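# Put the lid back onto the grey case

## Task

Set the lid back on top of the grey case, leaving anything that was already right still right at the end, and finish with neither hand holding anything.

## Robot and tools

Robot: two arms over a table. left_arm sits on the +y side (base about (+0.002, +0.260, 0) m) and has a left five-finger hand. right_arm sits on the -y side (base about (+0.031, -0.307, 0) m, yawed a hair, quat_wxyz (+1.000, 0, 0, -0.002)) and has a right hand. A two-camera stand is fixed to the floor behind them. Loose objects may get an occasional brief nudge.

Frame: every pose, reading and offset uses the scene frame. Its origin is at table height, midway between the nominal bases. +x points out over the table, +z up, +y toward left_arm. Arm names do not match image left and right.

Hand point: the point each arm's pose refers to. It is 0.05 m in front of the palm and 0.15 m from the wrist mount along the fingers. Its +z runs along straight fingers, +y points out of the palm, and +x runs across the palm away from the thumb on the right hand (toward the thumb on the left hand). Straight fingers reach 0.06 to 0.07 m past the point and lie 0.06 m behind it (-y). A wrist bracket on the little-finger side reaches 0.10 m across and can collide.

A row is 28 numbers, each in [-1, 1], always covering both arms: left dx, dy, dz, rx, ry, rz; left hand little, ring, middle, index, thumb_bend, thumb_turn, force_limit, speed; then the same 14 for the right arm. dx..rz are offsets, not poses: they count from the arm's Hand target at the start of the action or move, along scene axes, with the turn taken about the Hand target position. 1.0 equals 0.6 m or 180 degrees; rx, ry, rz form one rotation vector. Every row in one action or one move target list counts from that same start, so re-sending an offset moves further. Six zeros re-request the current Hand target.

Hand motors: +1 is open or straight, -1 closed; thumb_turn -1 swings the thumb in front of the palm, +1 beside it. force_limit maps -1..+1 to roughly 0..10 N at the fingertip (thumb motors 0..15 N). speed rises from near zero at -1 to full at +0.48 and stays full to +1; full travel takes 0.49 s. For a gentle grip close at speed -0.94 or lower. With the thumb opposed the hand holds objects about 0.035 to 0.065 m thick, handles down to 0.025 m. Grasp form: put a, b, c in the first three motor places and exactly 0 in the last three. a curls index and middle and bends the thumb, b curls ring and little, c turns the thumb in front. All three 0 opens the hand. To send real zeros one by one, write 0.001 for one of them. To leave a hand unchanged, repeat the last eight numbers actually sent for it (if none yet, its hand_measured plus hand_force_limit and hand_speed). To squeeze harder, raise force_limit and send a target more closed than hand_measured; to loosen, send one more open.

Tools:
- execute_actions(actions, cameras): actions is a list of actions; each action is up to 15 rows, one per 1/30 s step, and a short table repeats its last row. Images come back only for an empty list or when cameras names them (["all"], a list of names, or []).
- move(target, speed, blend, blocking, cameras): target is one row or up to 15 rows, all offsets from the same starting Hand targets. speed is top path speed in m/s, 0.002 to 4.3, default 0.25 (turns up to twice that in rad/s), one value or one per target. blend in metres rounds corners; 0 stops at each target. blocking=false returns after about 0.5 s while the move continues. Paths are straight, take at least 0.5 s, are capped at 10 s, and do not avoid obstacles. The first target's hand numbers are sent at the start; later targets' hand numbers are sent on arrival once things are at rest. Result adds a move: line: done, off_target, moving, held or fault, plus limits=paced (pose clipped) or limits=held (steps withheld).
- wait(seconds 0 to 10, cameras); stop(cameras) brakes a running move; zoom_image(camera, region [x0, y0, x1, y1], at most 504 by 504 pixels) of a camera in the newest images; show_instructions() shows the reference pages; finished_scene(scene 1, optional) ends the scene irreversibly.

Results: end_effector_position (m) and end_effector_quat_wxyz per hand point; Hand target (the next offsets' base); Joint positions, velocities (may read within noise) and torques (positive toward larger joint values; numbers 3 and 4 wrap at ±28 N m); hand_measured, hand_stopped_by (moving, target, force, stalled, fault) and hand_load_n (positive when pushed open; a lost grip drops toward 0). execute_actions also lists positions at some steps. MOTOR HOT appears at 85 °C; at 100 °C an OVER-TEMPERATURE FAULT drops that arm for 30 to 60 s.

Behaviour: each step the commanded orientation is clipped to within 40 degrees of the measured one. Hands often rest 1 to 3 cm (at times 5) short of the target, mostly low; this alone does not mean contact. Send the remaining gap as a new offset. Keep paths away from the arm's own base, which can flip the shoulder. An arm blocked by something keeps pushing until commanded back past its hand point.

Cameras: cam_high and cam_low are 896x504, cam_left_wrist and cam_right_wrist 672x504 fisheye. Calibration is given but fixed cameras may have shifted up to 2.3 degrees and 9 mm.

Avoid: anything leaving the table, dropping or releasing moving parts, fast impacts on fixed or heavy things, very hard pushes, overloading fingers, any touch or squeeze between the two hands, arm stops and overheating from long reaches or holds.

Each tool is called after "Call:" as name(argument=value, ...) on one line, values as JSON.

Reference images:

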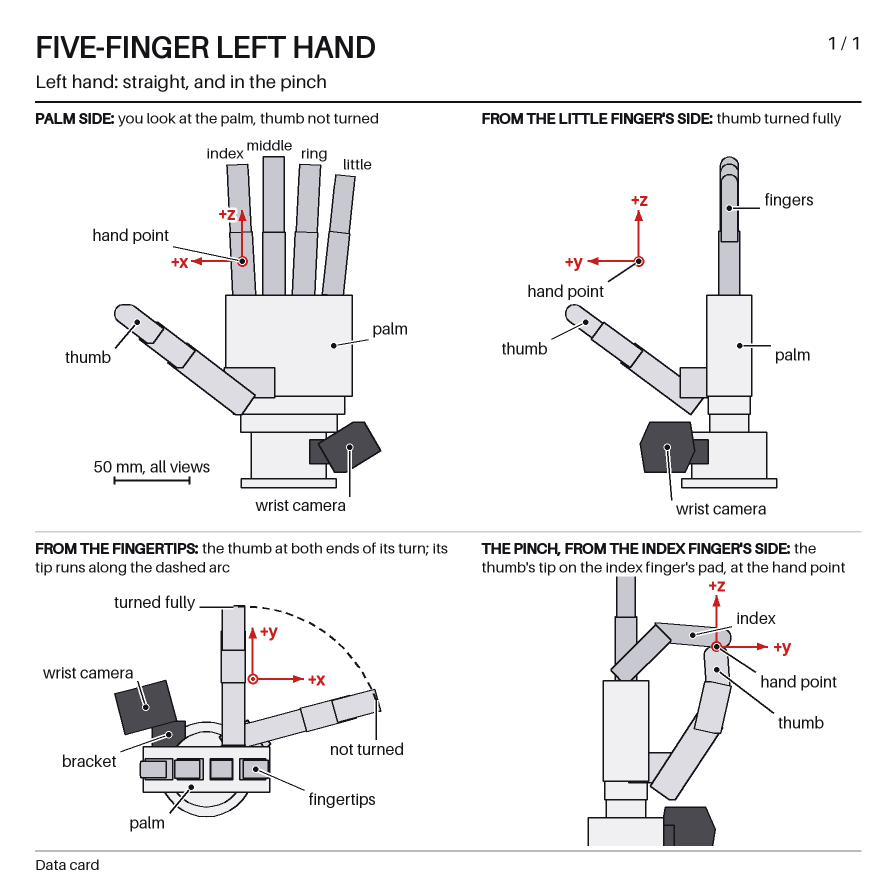

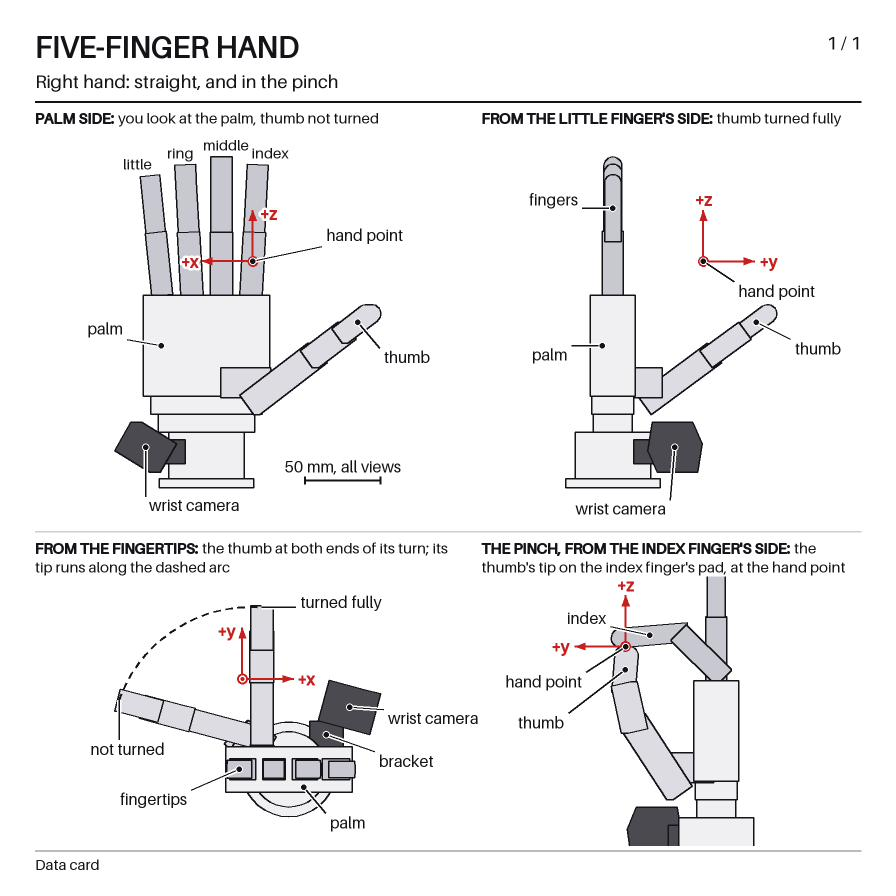

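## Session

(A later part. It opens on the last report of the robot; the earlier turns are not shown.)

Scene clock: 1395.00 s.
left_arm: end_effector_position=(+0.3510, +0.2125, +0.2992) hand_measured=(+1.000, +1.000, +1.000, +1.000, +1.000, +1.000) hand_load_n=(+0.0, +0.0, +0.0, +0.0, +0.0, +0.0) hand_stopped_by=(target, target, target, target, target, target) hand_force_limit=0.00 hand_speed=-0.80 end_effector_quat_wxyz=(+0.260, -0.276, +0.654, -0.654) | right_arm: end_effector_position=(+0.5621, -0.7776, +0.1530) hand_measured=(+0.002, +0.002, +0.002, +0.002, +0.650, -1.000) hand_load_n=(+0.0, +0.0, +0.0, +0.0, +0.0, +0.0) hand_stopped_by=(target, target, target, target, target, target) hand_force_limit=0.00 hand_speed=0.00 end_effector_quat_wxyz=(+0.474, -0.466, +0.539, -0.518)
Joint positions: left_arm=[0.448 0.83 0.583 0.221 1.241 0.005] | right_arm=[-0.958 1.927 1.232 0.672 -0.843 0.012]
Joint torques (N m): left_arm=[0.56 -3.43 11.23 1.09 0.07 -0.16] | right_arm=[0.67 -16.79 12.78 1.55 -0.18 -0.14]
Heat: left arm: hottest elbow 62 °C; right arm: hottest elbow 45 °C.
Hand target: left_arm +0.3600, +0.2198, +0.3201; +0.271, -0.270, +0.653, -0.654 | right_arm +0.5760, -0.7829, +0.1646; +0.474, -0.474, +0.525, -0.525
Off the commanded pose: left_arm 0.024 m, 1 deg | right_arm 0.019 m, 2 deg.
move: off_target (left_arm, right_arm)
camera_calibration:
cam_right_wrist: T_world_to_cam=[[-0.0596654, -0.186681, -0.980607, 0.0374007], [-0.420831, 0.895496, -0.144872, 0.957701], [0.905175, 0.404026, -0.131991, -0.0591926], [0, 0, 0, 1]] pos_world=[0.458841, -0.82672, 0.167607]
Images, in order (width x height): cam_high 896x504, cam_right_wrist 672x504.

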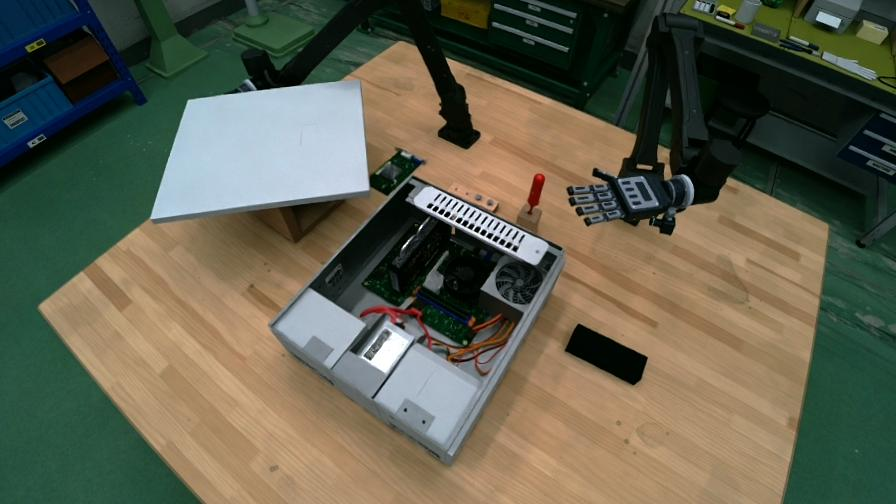

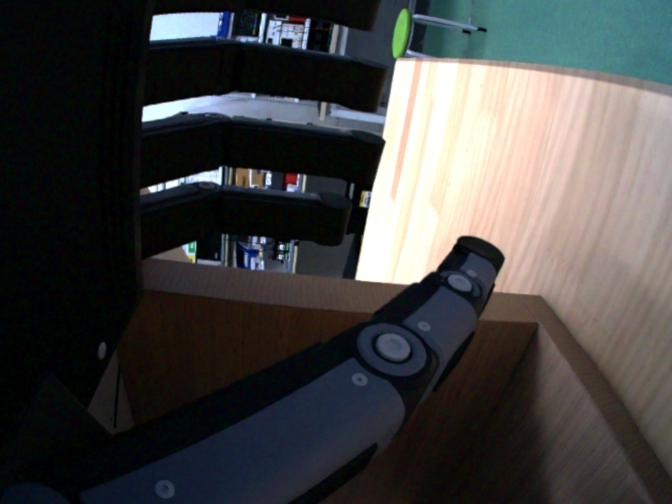

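Call:
move(target=[[0, 0, 0, 0, 0, 0, 1,1,1,1,1,1, 0.0, -0.8, -0.12, -0.1, 0, 0, 0, 0, 0.001,0.001,0.001,0.001,0.65,-1, 0.0, 0.0],[0, 0, 0, 0, 0, 0, 1,1,1,1,1,1, 0.0, -0.8, -0.12, -0.1, 0.055, 0, 0, 0, 0.001,0.001,0.001,0.001,0.65,-1, 0.0, 0.0]], cameras=["cam_high", "cam_right_wrist"], speed=0.15)

Call:
zoom_image(camera="cam_high", region=[150, 50, 450, 250])

Scene clock: 1410.87 s.
left_arm: end_effector_position=(+0.3510, +0.2125, +0.2992) hand_measured=(+1.000, +1.000, +1.000, +1.000, +1.000, +1.000) hand_load_n=(+0.0, +0.0, +0.0, +0.0, +0.0, -0.5) hand_stopped_by=(target, target, target, target, target, target) hand_force_limit=0.00 hand_speed=-0.80 end_effector_quat_wxyz=(+0.260, -0.276, +0.654, -0.654) | right_arm: end_effector_position=(+0.5001, -0.8306, +0.1676) hand_measured=(+0.002, +0.002, +0.002, +0.002, +0.650, -1.000) hand_load_n=(+0.0, +0.0, +0.0, +0.0, +0.0, +0.0) hand_stopped_by=(target, target, target, target, target, target) hand_force_limit=0.00 hand_speed=0.00 end_effector_quat_wxyz=(+0.481, -0.466, +0.545, -0.505)
Joint positions: left_arm=[0.448 0.83 0.583 0.221 1.241 0.005] | right_arm=[-1.096 1.935 1.306 0.58 -0.997 0.012]
Joint torques (N m): left_arm=[0.38 -2.96 11.37 1.07 0.03 -0.16] | right_arm=[-0.38 -19.6 13.03 1.44 -0.2 -0.13]
Heat: left arm: hottest elbow 62 °C; right arm: hottest elbow 44 °C.
Hand target: left_arm +0.3600, +0.2198, +0.3201; +0.271, -0.270, +0.653, -0.654 | right_arm +0.5040, -0.8430, +0.1975; +0.474, -0.474, +0.525, -0.525
Off the commanded pose: left_arm 0.024 m, 1 deg | right_arm 0.033 m, 3 deg.
move: off_target (left_arm, right_arm)
camera_calibration:
cam_right_wrist: T_world_to_cam=[[-0.0660837, -0.162095, -0.98456, 0.062323], [-0.435333, 0.892539, -0.117725, 0.981399], [0.897841, 0.420832, -0.129547, 0.0376181], [0, 0, 0, 1]] pos_world=[0.397579, -0.881666, 0.181769]
Images, in order (width x height): cam_high 896x504, cam_right_wrist 672x504.

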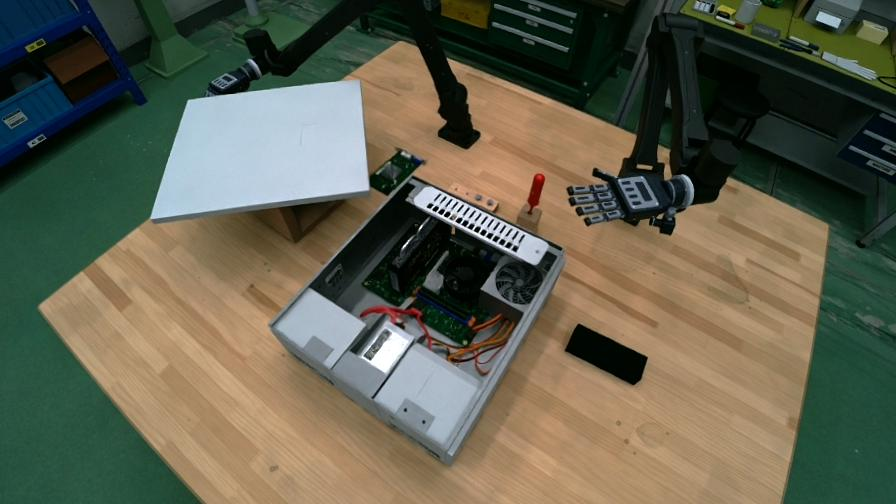

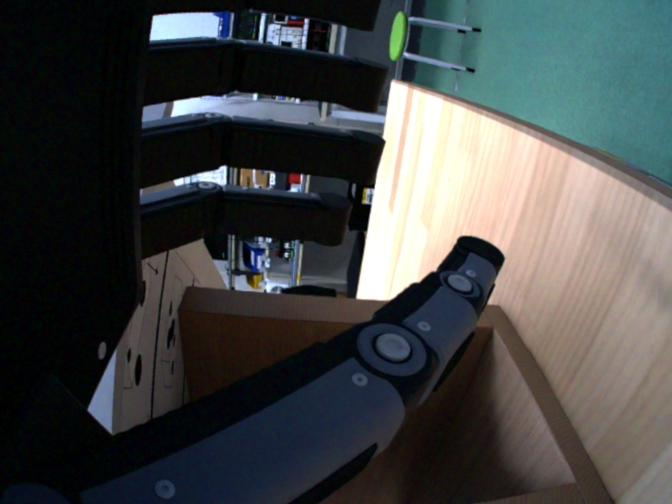

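Scaled by 1.680 from the camera's 896x504 image, which has a finer 1280x720 frame.

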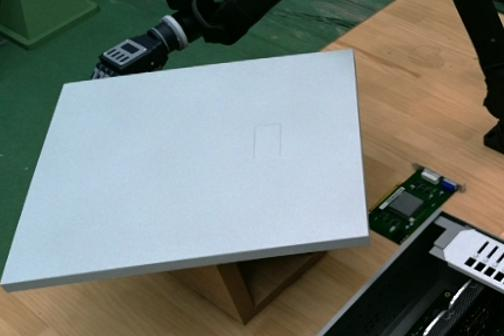

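Call:
move(target=[0, 0, 0, 0, 0, 0, 1,1,1,1,1,1, 0.0, -0.8, 0, 0, 0.02, 0, 0, 0, 0.001,0.001,0.001,0.001,0.65,-1, 0.0, 0.0], cameras=[], speed=0.15)

Scene clock: 1436.27 s.
left_arm: end_effector_position=(+0.3510, +0.2125, +0.2992) hand_measured=(+1.000, +1.000, +1.000, +1.000, +1.000, +1.000) hand_load_n=(+0.0, +0.0, +0.0, +0.0, +0.5, +0.0) hand_stopped_by=(target, target, target, target, target, target) hand_force_limit=0.00 hand_speed=-0.80 end_effector_quat_wxyz=(+0.260, -0.276, +0.654, -0.654) | right_arm: end_effector_position=(+0.5001, -0.8307, +0.1771) hand_measured=(+0.002, +0.002, +0.002, +0.002, +0.650, -1.000) hand_load_n=(+0.0, +0.5, +0.0, +0.0, +0.0, +0.0) hand_stopped_by=(target, target, target, target, target, target) hand_force_limit=0.00 hand_speed=0.00 end_effector_quat_wxyz=(+0.482, -0.465, +0.546, -0.504)
Joint positions: left_arm=[0.448 0.83 0.583 0.221 1.241 0.005] | right_arm=[-1.096 1.921 1.314 0.553 -0.997 0.012]
Joint torques (N m): left_arm=[0.44 -2.84 11.26 0.92 0.04 -0.16] | right_arm=[-0.38 -20.07 13.33 1.43 -0.21 -0.14]
Heat: left arm: hottest elbow 63 °C; right arm: hottest elbow 44 °C.
Hand target: left_arm +0.3600, +0.2198, +0.3201; +0.271, -0.270, +0.653, -0.654 | right_arm +0.5040, -0.8430, +0.2096; +0.474, -0.473, +0.525, -0.525
Off the commanded pose: left_arm 0.024 m, 1 deg | right_arm 0.035 m, 4 deg.
move: off_target (left_arm, right_arm)
No camera images: "cameras" was empty.

Call:
move(target=[0, 0, 0, 0, 0, 0, 1,1,1,1,1,1, 0.0, -0.8, 0.12, 0.1, 0.008, 0, 0, 0, 0.001,0.001,0.001,0.001,0.65,-1, 0.0, 0.0], cameras=["cam_high", "cam_right_wrist"], speed=0.1)

Call:
zoom_image(camera="cam_high", region=[150, 50, 450, 250])

Scene clock: 1445.27 s.
left_arm: end_effector_position=(+0.3510, +0.2125, +0.2992) hand_measured=(+1.000, +1.000, +1.000, +1.000, +1.000, +1.000) hand_load_n=(+0.0, +0.0, +0.0, +0.0, +0.0, +0.0) hand_stopped_by=(target, target, target, target, target, target) hand_force_limit=0.00 hand_speed=-0.80 end_effector_quat_wxyz=(+0.260, -0.276, +0.654, -0.654) | right_arm: end_effector_position=(+0.5569, -0.8049, +0.1868) hand_measured=(+0.002, +0.002, +0.002, +0.002, +0.650, -1.000) hand_load_n=(+0.0, +0.0, +0.0, -0.5, +0.0, +0.0) hand_stopped_by=(target, target, target, target, target, target) hand_force_limit=0.00 hand_speed=0.00 end_effector_quat_wxyz=(+0.465, -0.456, +0.552, -0.521)
Joint positions: left_arm=[0.448 0.83 0.583 0.221 1.241 0.005] | right_arm=[-0.985 1.901 1.31 0.553 -0.837 0.009]
Joint torques (N m): left_arm=[-0.09 -3.02 11.33 1.06 0.02 -0.22] | right_arm=[2.49 -21.25 10.09 1.89 -0.54 -0.11]
Heat: left arm: hottest elbow 63 °C; right arm: hottest elbow 46 °C.
Hand target: left_arm +0.3600, +0.2198, +0.3201; +0.271, -0.270, +0.653, -0.654 | right_arm +0.5761, -0.7828, +0.2144; +0.474, -0.474, +0.525, -0.525
Off the commanded pose: left_arm 0.024 m, 1 deg | right_arm 0.040 m, 4 deg.
move: off_target (left_arm, right_arm)
camera_calibration:
cam_right_wrist: T_world_to_cam=[[-0.0752149, -0.17443, -0.981793, 0.08374], [-0.391604, 0.910647, -0.131789, 0.978328], [0.917054, 0.374562, -0.136802, -0.0683492], [0, 0, 0, 1]] pos_world=[0.452096, -0.850703, 0.201798]
Images, in order (width x height): cam_high 896x504, cam_right_wrist 672x504.

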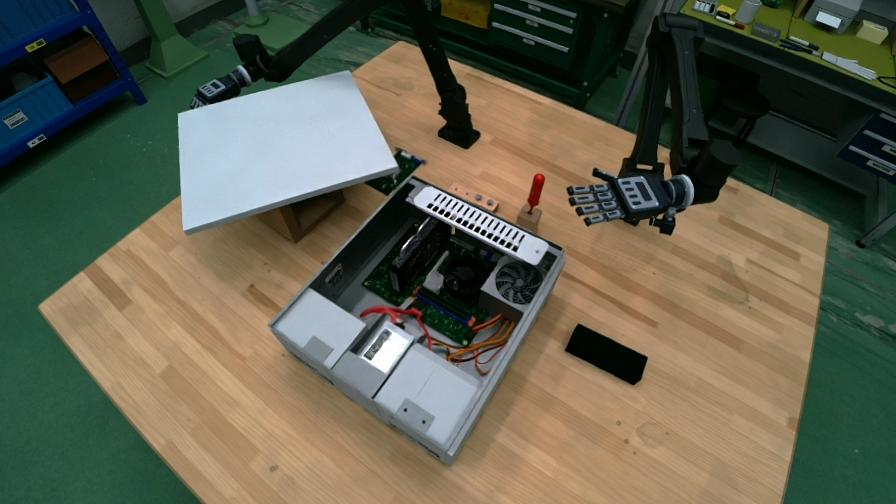

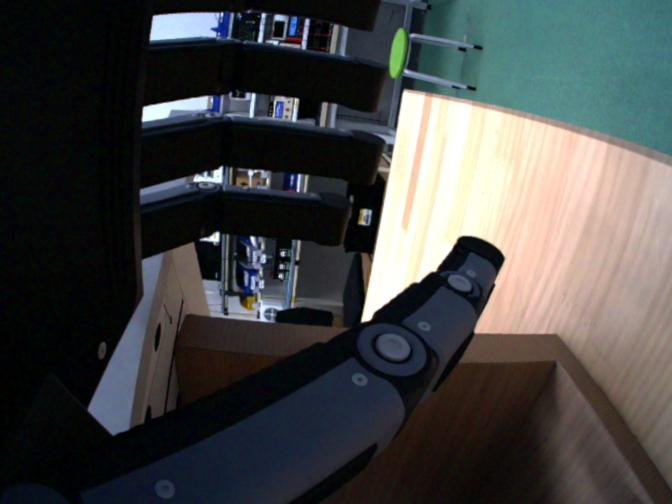

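Scaled by 1.680 from the camera's 896x504 image, which has a finer 1280x720 frame.

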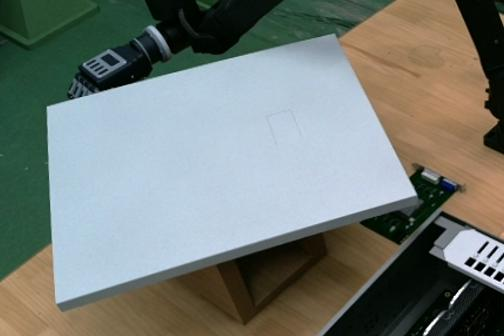

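Call:
move(target=[0, 0, 0, 0, 0, 0, 1,1,1,1,1,1, 0.0, -0.8, 0.107, 0.067, -0.008, 0, 0, 0.067, 0.001,0.001,0.001,0.001,0.65,-1, 0.0, 0.0], cameras=["cam_high"], speed=0.1)

Call:
zoom_image(camera="cam_high", region=[150, 50, 450, 250])

Scene clock: 1472.00 s.
left_arm: end_effector_position=(+0.3510, +0.2125, +0.2992) hand_measured=(+1.000, +1.000, +1.000, +1.000, +1.000, +1.000) hand_load_n=(+0.5, +0.0, +0.0, +0.0, +0.0, -0.5) hand_stopped_by=(target, target, target, target, target, target) hand_force_limit=0.00 hand_speed=-0.80 end_effector_quat_wxyz=(+0.260, -0.276, +0.654, -0.654) | right_arm: end_effector_position=(+0.6063, -0.7676, +0.1984) hand_measured=(+0.002, +0.002, +0.002, +0.002, +0.650, -1.000) hand_load_n=(+0.0, +0.0, +0.0, -0.5, +0.0, +0.0) hand_stopped_by=(target, target, target, target, target, target) hand_force_limit=0.00 hand_speed=0.00 end_effector_quat_wxyz=(+0.513, -0.507, +0.499, -0.480)
Joint positions: left_arm=[0.448 0.83 0.583 0.221 1.241 0.005] | right_arm=[-0.914 1.955 1.422 0.511 -0.958 0.007]
Joint torques (N m): left_arm=[0.21 -2.73 11.47 1.07 0.05 -0.2] | right_arm=[3.78 -18.2 13.31 1.69 -0.55 -0.07]
Heat: left arm: hottest elbow 63 °C; right arm: hottest elbow 45 °C.
Hand target: left_arm +0.3600, +0.2198, +0.3201; +0.271, -0.270, +0.653, -0.654 | right_arm +0.6402, -0.7428, +0.2096; +0.526, -0.526, +0.472, -0.472
Off the commanded pose: left_arm 0.024 m, 1 deg | right_arm 0.044 m, 4 deg.
move: off_target (left_arm, right_arm)
Images, in order (width x height): cam_high 896x504.

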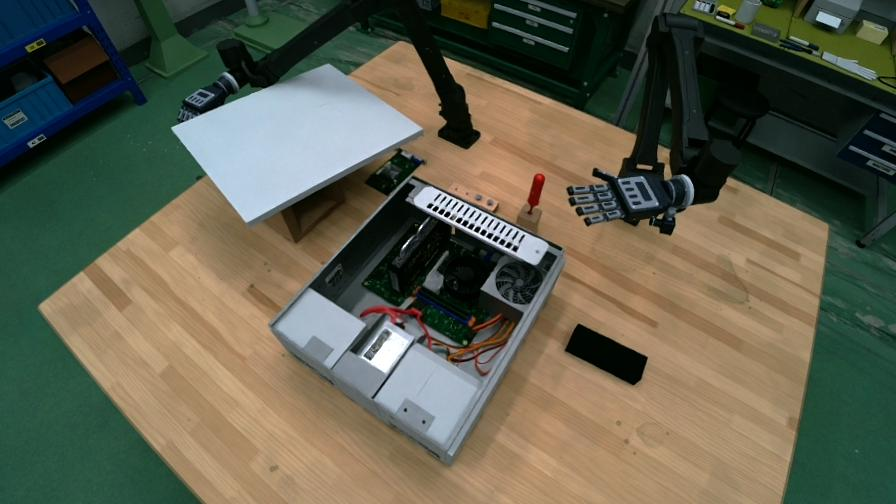

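Scaled by 1.680 from the camera's 896x504 image, which has a finer 1280x720 frame.

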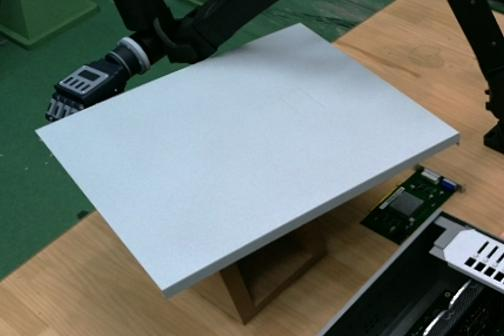

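Call:
move(target=[0, 0, 0, 0, 0, 0, 1,1,1,1,1,1, 0.0, -0.8, 0.105, 0.088, -0.02, 0, 0, 0.075, 0.001,0.001,0.001,0.001,0.65,-1, 0.0, 0.0], cameras=["cam_high"], speed=0.1)

Call:
zoom_image(camera="cam_high", region=[150, 50, 450, 250])

Scene clock: 1491.77 s.
left_arm: end_effector_position=(+0.3510, +0.2125, +0.2992) hand_measured=(+1.000, +1.000, +1.000, +1.000, +1.000, +1.000) hand_load_n=(+0.0, +0.0, +0.0, +0.0, +0.0, +0.0) hand_stopped_by=(target, target, target, target, target, target) hand_force_limit=0.00 hand_speed=-0.80 end_effector_quat_wxyz=(+0.260, -0.276, +0.654, -0.654) | right_arm: end_effector_position=(+0.6848, -0.7032, +0.2244) hand_measured=(+0.002, +0.002, +0.002, +0.002, +0.650, -1.000) hand_load_n=(-0.5, +0.0, +0.0, +0.0, +0.0, -1.5) hand_stopped_by=(target, target, target, target, target, target) hand_force_limit=0.00 hand_speed=0.00 end_effector_quat_wxyz=(+0.568, -0.572, +0.404, -0.431)
Joint positions: left_arm=[0.448 0.83 0.583 0.221 1.241 0.005] | right_arm=[-0.788 2.045 1.621 0.465 -1.098 0.001]
Joint torques (N m): left_arm=[0.21 -2.96 11.29 1.2 0.04 -0.2] | right_arm=[1.85 -16.32 12.08 1.16 -0.35 -0.03]
Heat: left arm: hottest elbow 63 °C; right arm: hottest elbow 46 °C.
Hand target: left_arm +0.3600, +0.2198, +0.3201; +0.271, -0.270, +0.653, -0.654 | right_arm +0.7032, -0.6900, +0.1978; +0.578, -0.578, +0.407, -0.407
Off the commanded pose: left_arm 0.024 m, 1 deg | right_arm 0.035 m, 3 deg.
move: off_target (left_arm, right_arm)
Images, in order (width x height): cam_high 896x504.

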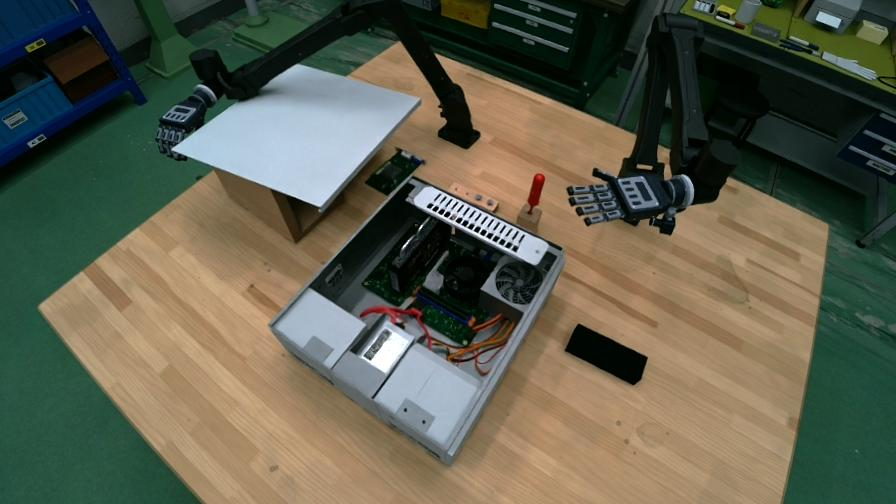

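Scaled by 1.680 from the camera's 896x504 image, which has a finer 1280x720 frame.

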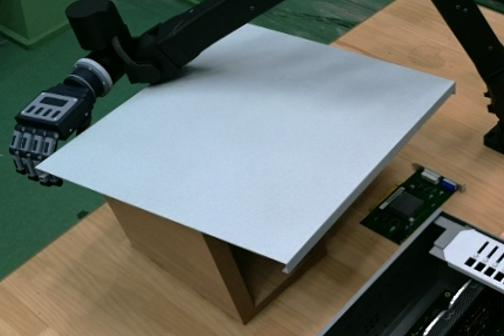

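Call:
wait(seconds=0.1, cameras=["all"])

Scene clock: 1524.20 s.
left_arm: end_effector_position=(+0.3510, +0.2125, +0.2992) hand_measured=(+1.000, +1.000, +1.000, +1.000, +1.000, +1.000) hand_load_n=(-0.5, +0.0, +0.0, +0.0, +0.0, +0.0) hand_stopped_by=(target, target, target, target, target, target) hand_force_limit=0.00 hand_speed=-0.80 end_effector_quat_wxyz=(+0.260, -0.276, +0.654, -0.654) | right_arm: end_effector_position=(+0.6847, -0.7032, +0.2243) hand_measured=(+0.002, +0.002, +0.002, +0.002, +0.650, -1.000) hand_load_n=(+0.0, +0.0, +0.0, +0.0, +0.0, -1.5) hand_stopped_by=(target, target, target, target, target, target) hand_force_limit=0.00 hand_speed=0.00 end_effector_quat_wxyz=(+0.568, -0.572, +0.404, -0.431)
Joint positions: left_arm=[0.448 0.83 0.583 0.221 1.241 0.005] | right_arm=[-0.788 2.045 1.621 0.464 -1.098 0.001]
Joint torques (N m): left_arm=[0.32 -2.43 11.3 1.02 0 -0.21] | right_arm=[1.85 -16.15 12.08 1.2 -0.34 -0.04]
Heat: left arm: hottest elbow 63 °C; right arm: hottest elbow 45 °C.
Hand target: left_arm +0.3600, +0.2198, +0.3201; +0.271, -0.270, +0.653, -0.654 | right_arm +0.7032, -0.6900, +0.1978; +0.578, -0.578, +0.407, -0.407
Off the commanded pose: left_arm 0.024 m, 1 deg | right_arm 0.035 m, 3 deg.
wait: 0.10 s; at rest from the start
camera_calibration:
cam_left_wrist: T_world_to_cam=[[-0.182855, -0.142619, 0.97274, -0.197899], [-0.950969, -0.225379, -0.211807, 0.444534], [0.249443, -0.963776, -0.0944148, 0.265421], [0, 0, 0, 1]] pos_world=[0.320344, 0.327771, 0.311719]
cam_right_wrist: T_world_to_cam=[[0.0718139, -0.243576, -0.967219, -0.00450596], [-0.74283, 0.634074, -0.214833, 1.00532], [0.665617, 0.733908, -0.1354, 0.205897], [0, 0, 0, 1]] pos_world=[0.610056, -0.789653, 0.239496]

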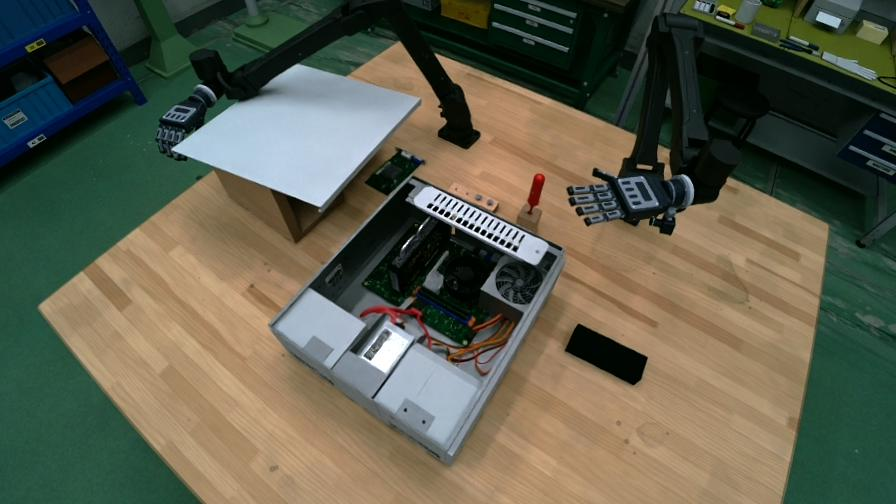

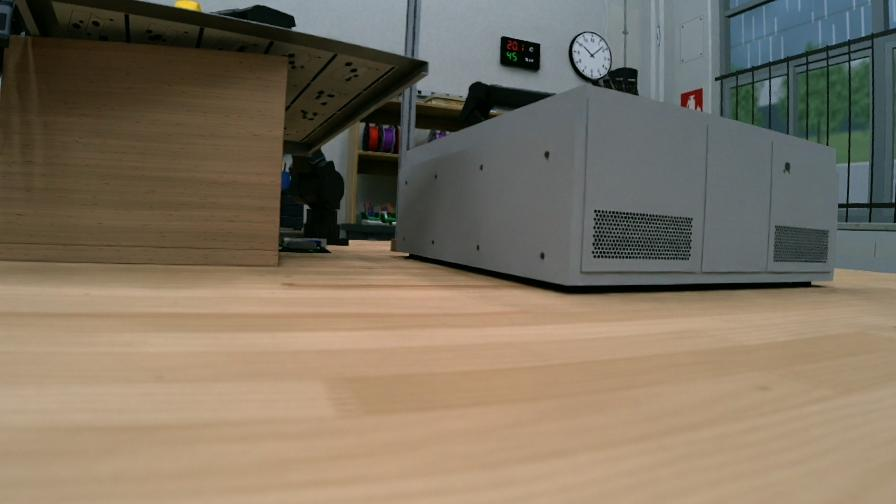

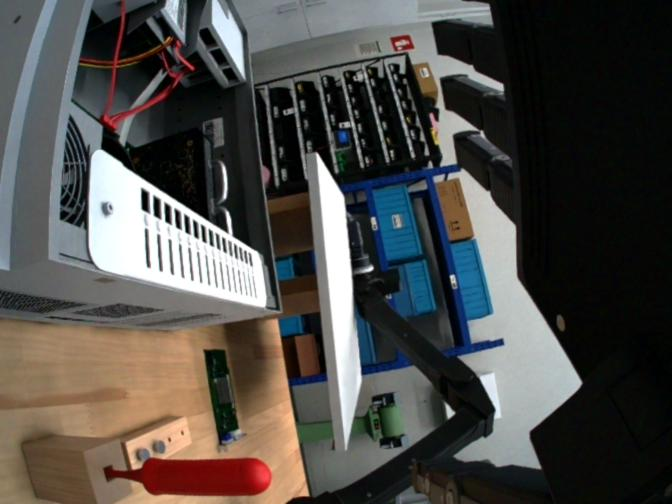

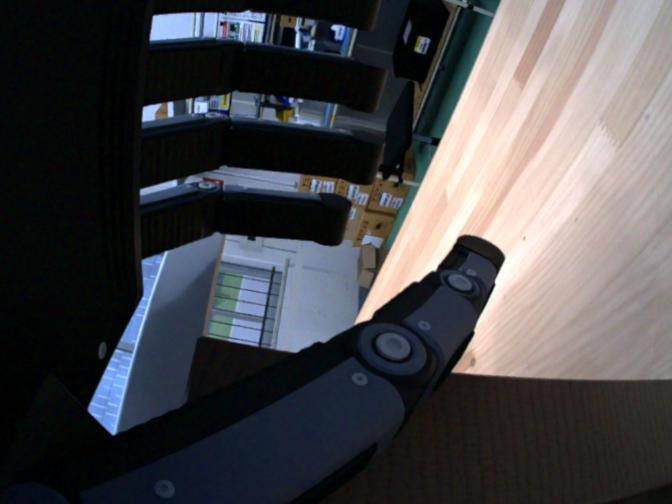

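Call:
zoom_image(camera="cam_right_wrist", region=[60, 200, 360, 460])

Call:
zoom_image(camera="cam_low", region=[0, 0, 450, 200])

Call:
zoom_image(camera="cam_left_wrist", region=[240, 120, 480, 500])

Call:
zoom_image(camera="cam_high", region=[140, 40, 300, 180])

Scaled by 1.680 from the camera's 672x504 image, which has a finer 960x720 frame.

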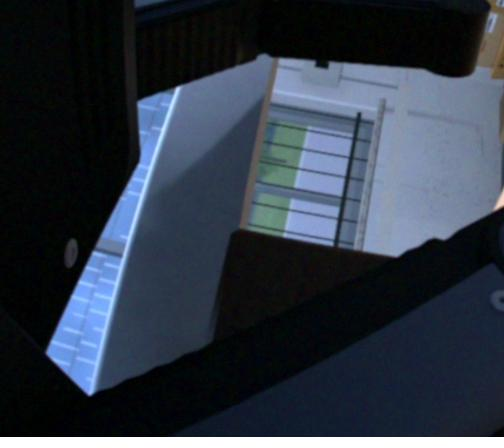

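Scaled by 1.120 from the camera's 896x504 image, which has a finer 1280x720 frame.

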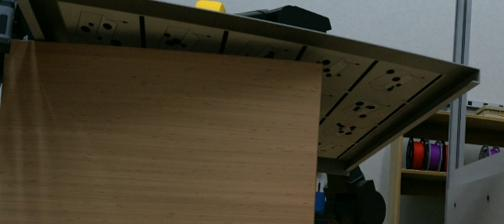

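Scaled by 1.326 from the camera's 672x504 image, which has a finer 960x720 frame.

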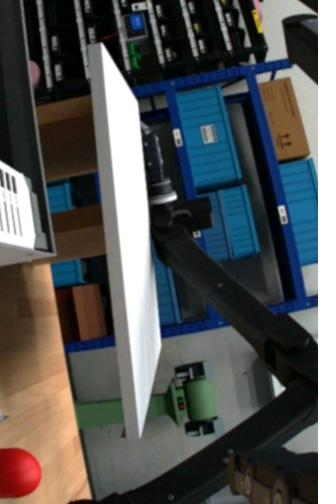

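Scaled by 3.150 from the camera's 896x504 image, which has a finer 1280x720 frame.

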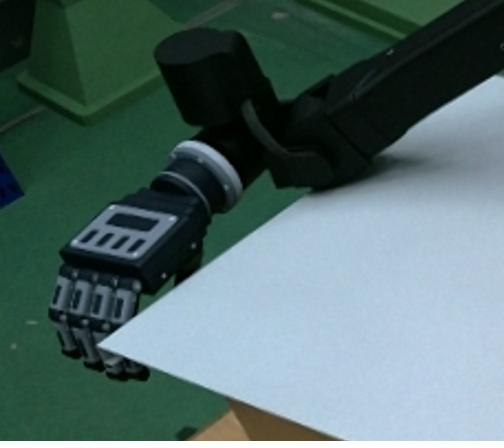

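Call:
move(target=[[0, 0, 0, 0, 0, 0, 0,0,1,0,0,0, -0.3, 0.2, 0, 0, 0, 0, 0, 0, 0.001,0.001,0.001,0.001,0.65,-1, 0.0, 0.0],[-0.273, -0.688, -0.105, 0, 0, -0.1444, 0,0,1,0,0,0, -0.3, 0.2, 0, 0, 0, 0, 0, 0, 0.001,0.001,0.001,0.001,0.65,-1, 0.0, 0.0]], cameras=["cam_high", "cam_left_wrist", "cam_low"], speed=0.25)

Scene clock: 1646.07 s.
left_arm: end_effector_position=(+0.1914, -0.1764, +0.2299) hand_measured=(+1.000, +1.000, +1.000, +1.000, +0.650, -1.000) hand_load_n=(+0.0, +0.0, +0.0, +0.0, +0.0, +0.0) hand_stopped_by=(target, target, target, target, target, target) hand_force_limit=-0.30 hand_speed=0.20 end_effector_quat_wxyz=(+0.111, -0.128, +0.714, -0.680) | right_arm: end_effector_position=(+0.6847, -0.7032, +0.2243) hand_measured=(+0.002, +0.002, +0.002, +0.002, +0.650, -1.000) hand_load_n=(+0.0, +0.0, +0.0, +0.0, +0.0, -1.5) hand_stopped_by=(target, target, target, target, target, target) hand_force_limit=0.00 hand_speed=0.00 end_effector_quat_wxyz=(+0.568, -0.572, +0.404, -0.431)
Joint positions: left_arm=[-1.006 1.026 0.517 0.456 0.225 -0.004] | right_arm=[-0.788 2.045 1.621 0.464 -1.098 0.001]
Joint torques (N m): left_arm=[-1.44 -5.01 11.1 2.82 -0.22 -0.03] | right_arm=[1.85 -16.15 12.11 1.2 -0.34 -0.04]
Heat: left arm: hottest elbow 65 °C; right arm: hottest elbow 45 °C.
Hand target: left_arm +0.1964, -0.1930, +0.2571; +0.117, -0.116, +0.697, -0.698 | right_arm +0.7032, -0.6900, +0.1978; +0.578, -0.578, +0.407, -0.407
Off the commanded pose: left_arm 0.032 m, 3 deg | right_arm 0.035 m, 3 deg.
move: off_target (left_arm, right_arm)
camera_calibration:
cam_left_wrist: T_world_to_cam=[[-0.216705, -0.0923007, 0.971864, -0.199487], [-0.958622, 0.208382, -0.193962, 0.264314], [-0.184616, -0.973682, -0.133639, 0.0141694], [0, 0, 0, 1]] pos_world=[0.212763, -0.0596946, 0.247034]
Images, in order (width x height): cam_high 896x504, cam_low 896x504, cam_left_wrist 672x504.

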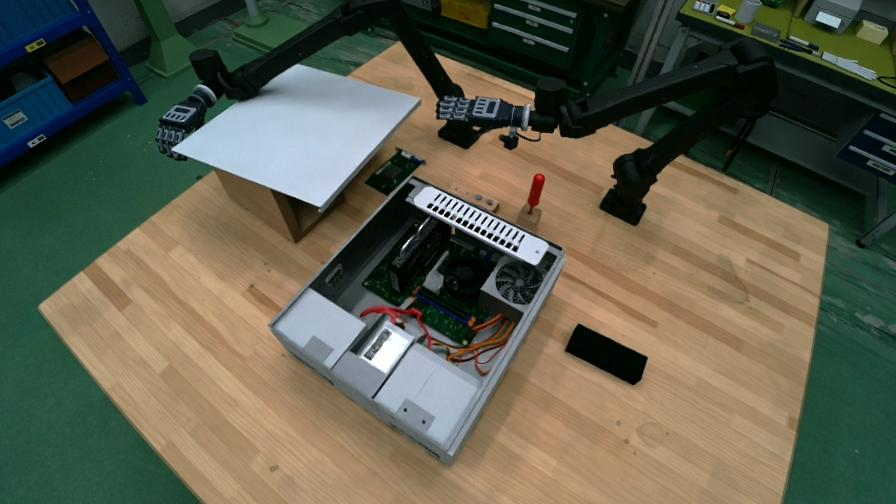

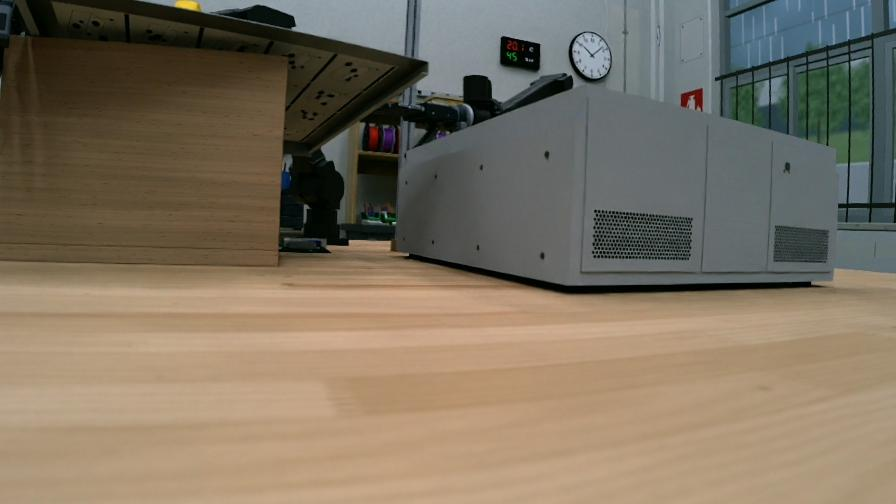

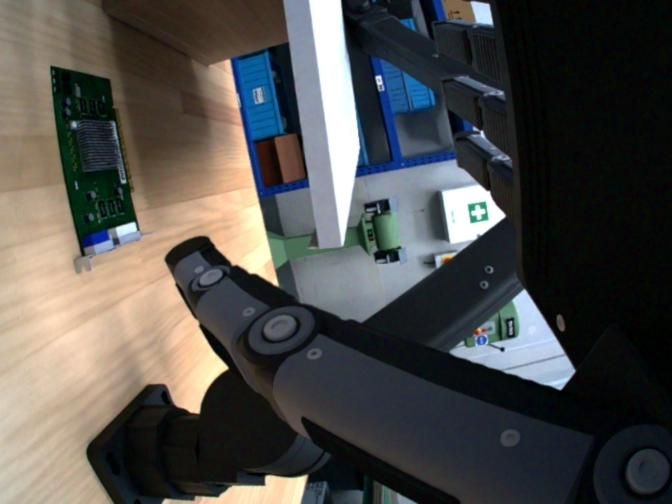

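Call:
move(target=[[0, 0, -0.05, 0, 0, 0, 0,0,1,0,0,0, -0.3, 0.2, 0, 0, 0, 0, 0, 0, 0.001,0.001,0.001,0.001,0.65,-1, 0.0, 0.0],[0.08, -0.22, -0.05, 0, 0, 0, 0,0,1,0,0,0, -0.3, 0.2, 0, 0, 0, 0, 0, 0, 0.001,0.001,0.001,0.001,0.65,-1, 0.0, 0.0]], cameras=["cam_high", "cam_left_wrist"], speed=0.12)

Call:
zoom_image(camera="cam_high", region=[300, 40, 500, 180])

Scene clock: 1677.13 s.
left_arm: end_effector_position=(+0.2409, -0.3070, +0.2091) hand_measured=(+1.000, +1.000, +1.000, +1.000, +0.650, -1.000) hand_load_n=(+0.0, +0.0, +0.0, +0.0, +0.0, +0.0) hand_stopped_by=(target, target, target, target, target, target) hand_force_limit=-0.30 hand_speed=0.20 end_effector_quat_wxyz=(+0.113, -0.125, +0.710, -0.684) | right_arm: end_effector_position=(+0.6847, -0.7032, +0.2243) hand_measured=(+0.002, +0.002, +0.002, +0.002, +0.650, -1.000) hand_load_n=(+0.0, +0.0, +0.0, +0.0, +0.0, -1.5) hand_stopped_by=(target, target, target, target, target, target) hand_force_limit=0.00 hand_speed=0.00 end_effector_quat_wxyz=(+0.568, -0.572, +0.404, -0.431)
Joint positions: left_arm=[-1.071 1.473 0.812 0.622 0.16 -0.004] | right_arm=[-0.788 2.045 1.621 0.464 -1.098 0.001]
Joint torques (N m): left_arm=[-1.38 -10.81 9.95 2.47 -0.22 -0.04] | right_arm=[1.79 -16.32 12.11 1.22 -0.34 -0.04]
Heat: left arm: hottest elbow 63 °C; right arm: hottest elbow 45 °C.
Hand target: left_arm +0.2442, -0.3249, +0.2270; +0.117, -0.116, +0.697, -0.698 | right_arm +0.7032, -0.6900, +0.1978; +0.578, -0.578, +0.407, -0.407
Off the commanded pose: left_arm 0.026 m, 2 deg | right_arm 0.035 m, 3 deg.
move: off_target (left_arm, right_arm)
camera_calibration:
cam_left_wrist: T_world_to_cam=[[-0.225808, -0.082398, 0.970681, -0.17518], [-0.956589, 0.20721, -0.204941, 0.336365], [-0.184248, -0.97482, -0.125611, -0.108797], [0, 0, 0, 1]] pos_world=[0.262161, -0.19019, 0.225312]
Images, in order (width x height): cam_high 896x504, cam_left_wrist 672x504.

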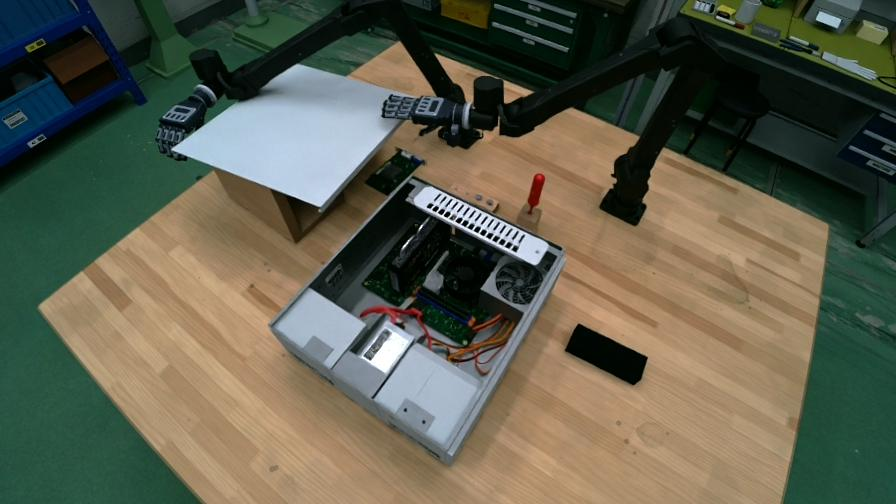

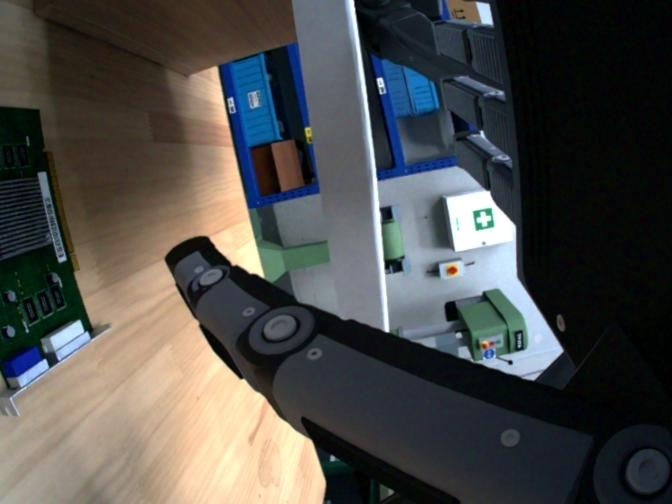

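Scaled by 2.520 from the camera's 896x504 image, which has a finer 1280x720 frame.

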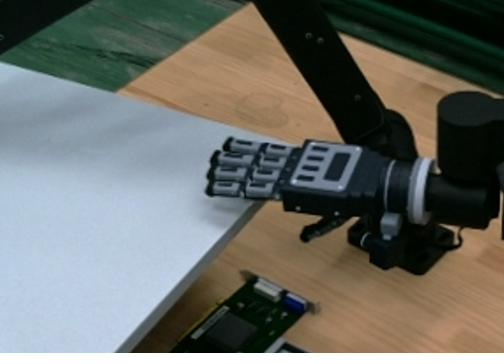

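Call:
move(target=[[0.022, -0.063, 0, 0, 0, 0, 0,0,1,0,0,0, -0.3, 0.2, 0, 0, 0, 0, 0, 0, 0.001,0.001,0.001,0.001,0.65,-1, 0.0, 0.0],[0.022, -0.063, 0, 0, 0, 0, 0.1,-0.2,-0.4,-0.4,-0.2,-1, -0.5, -0.75, 0, 0, 0, 0, 0, 0, 0.001,0.001,0.001,0.001,0.65,-1, 0.0, 0.0]], cameras=["cam_high", "cam_left_wrist"], speed=0.1)

Call:
zoom_image(camera="cam_high", region=[300, 40, 500, 180])

Scene clock: 1698.77 s.
left_arm: end_effector_position=(+0.2564, -0.3475, +0.2167) hand_measured=(+0.382, +0.450, +0.520, +0.360, +0.370, -1.000) hand_load_n=(+2.0, +1.0, +0.0, +7.5, +8.0, +1.0) hand_stopped_by=(force, force, force, force, force, target) hand_force_limit=-0.50 hand_speed=-0.75 end_effector_quat_wxyz=(+0.121, -0.117, +0.703, -0.691) | right_arm: end_effector_position=(+0.6848, -0.7032, +0.2241) hand_measured=(+0.002, +0.002, +0.002, +0.002, +0.650, -1.000) hand_load_n=(+0.0, +0.0, +0.0, +0.0, +0.0, -1.0) hand_stopped_by=(target, target, target, target, target, target) hand_force_limit=0.00 hand_speed=0.00 end_effector_quat_wxyz=(+0.569, -0.572, +0.404, -0.431)
Joint positions: left_arm=[-1.085 1.568 0.93 0.622 0.147 0.011] | right_arm=[-0.788 2.045 1.621 0.463 -1.098 0.001]
Joint torques (N m): left_arm=[-1.32 -12.22 10.04 1.66 -0.16 -0.17] | right_arm=[1.79 -16.32 12.07 1.22 -0.33 -0.05]
Heat: left arm: hottest elbow 65 °C; right arm: hottest elbow 45 °C.
Hand target: left_arm +0.2575, -0.3628, +0.2271; +0.117, -0.116, +0.697, -0.698 | right_arm +0.7032, -0.6900, +0.1977; +0.578, -0.578, +0.407, -0.407
Off the commanded pose: left_arm 0.018 m, 1 deg | right_arm 0.035 m, 3 deg.
move: off_target (left_arm, right_arm); target 2's new numbers were sent with left_arm's hand 0.021 m and 1 deg from that target
camera_calibration:
cam_left_wrist: T_world_to_cam=[[-0.249807, -0.0676399, 0.96593, -0.170074], [-0.950887, 0.205447, -0.23153, 0.364821], [-0.182787, -0.976328, -0.11564, -0.147521], [0, 0, 0, 1]] pos_world=[0.277453, -0.230484, 0.231688]
Images, in order (width x height): cam_high 896x504, cam_left_wrist 672x504.

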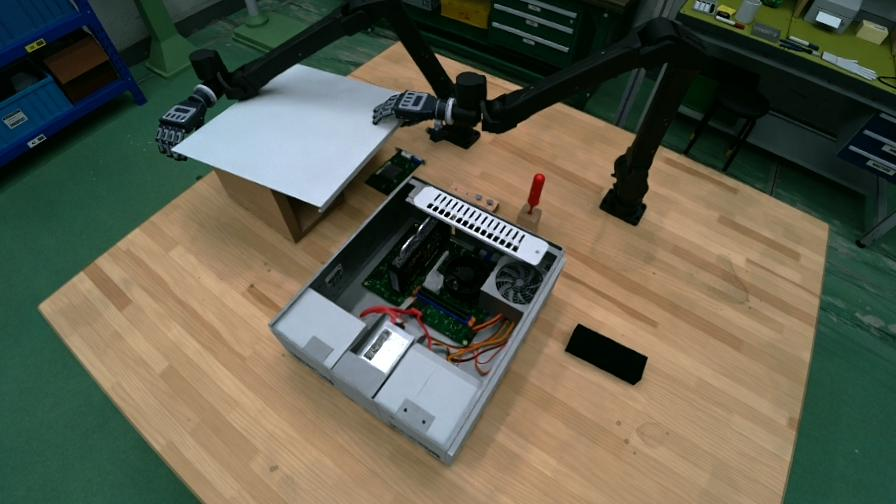

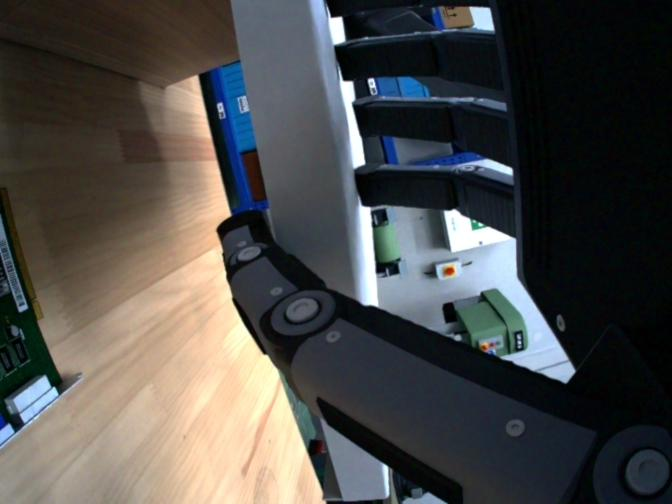

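Scaled by 2.520 from the camera's 896x504 image, which has a finer 1280x720 frame.

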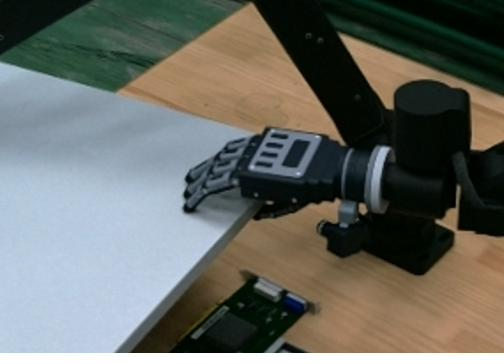

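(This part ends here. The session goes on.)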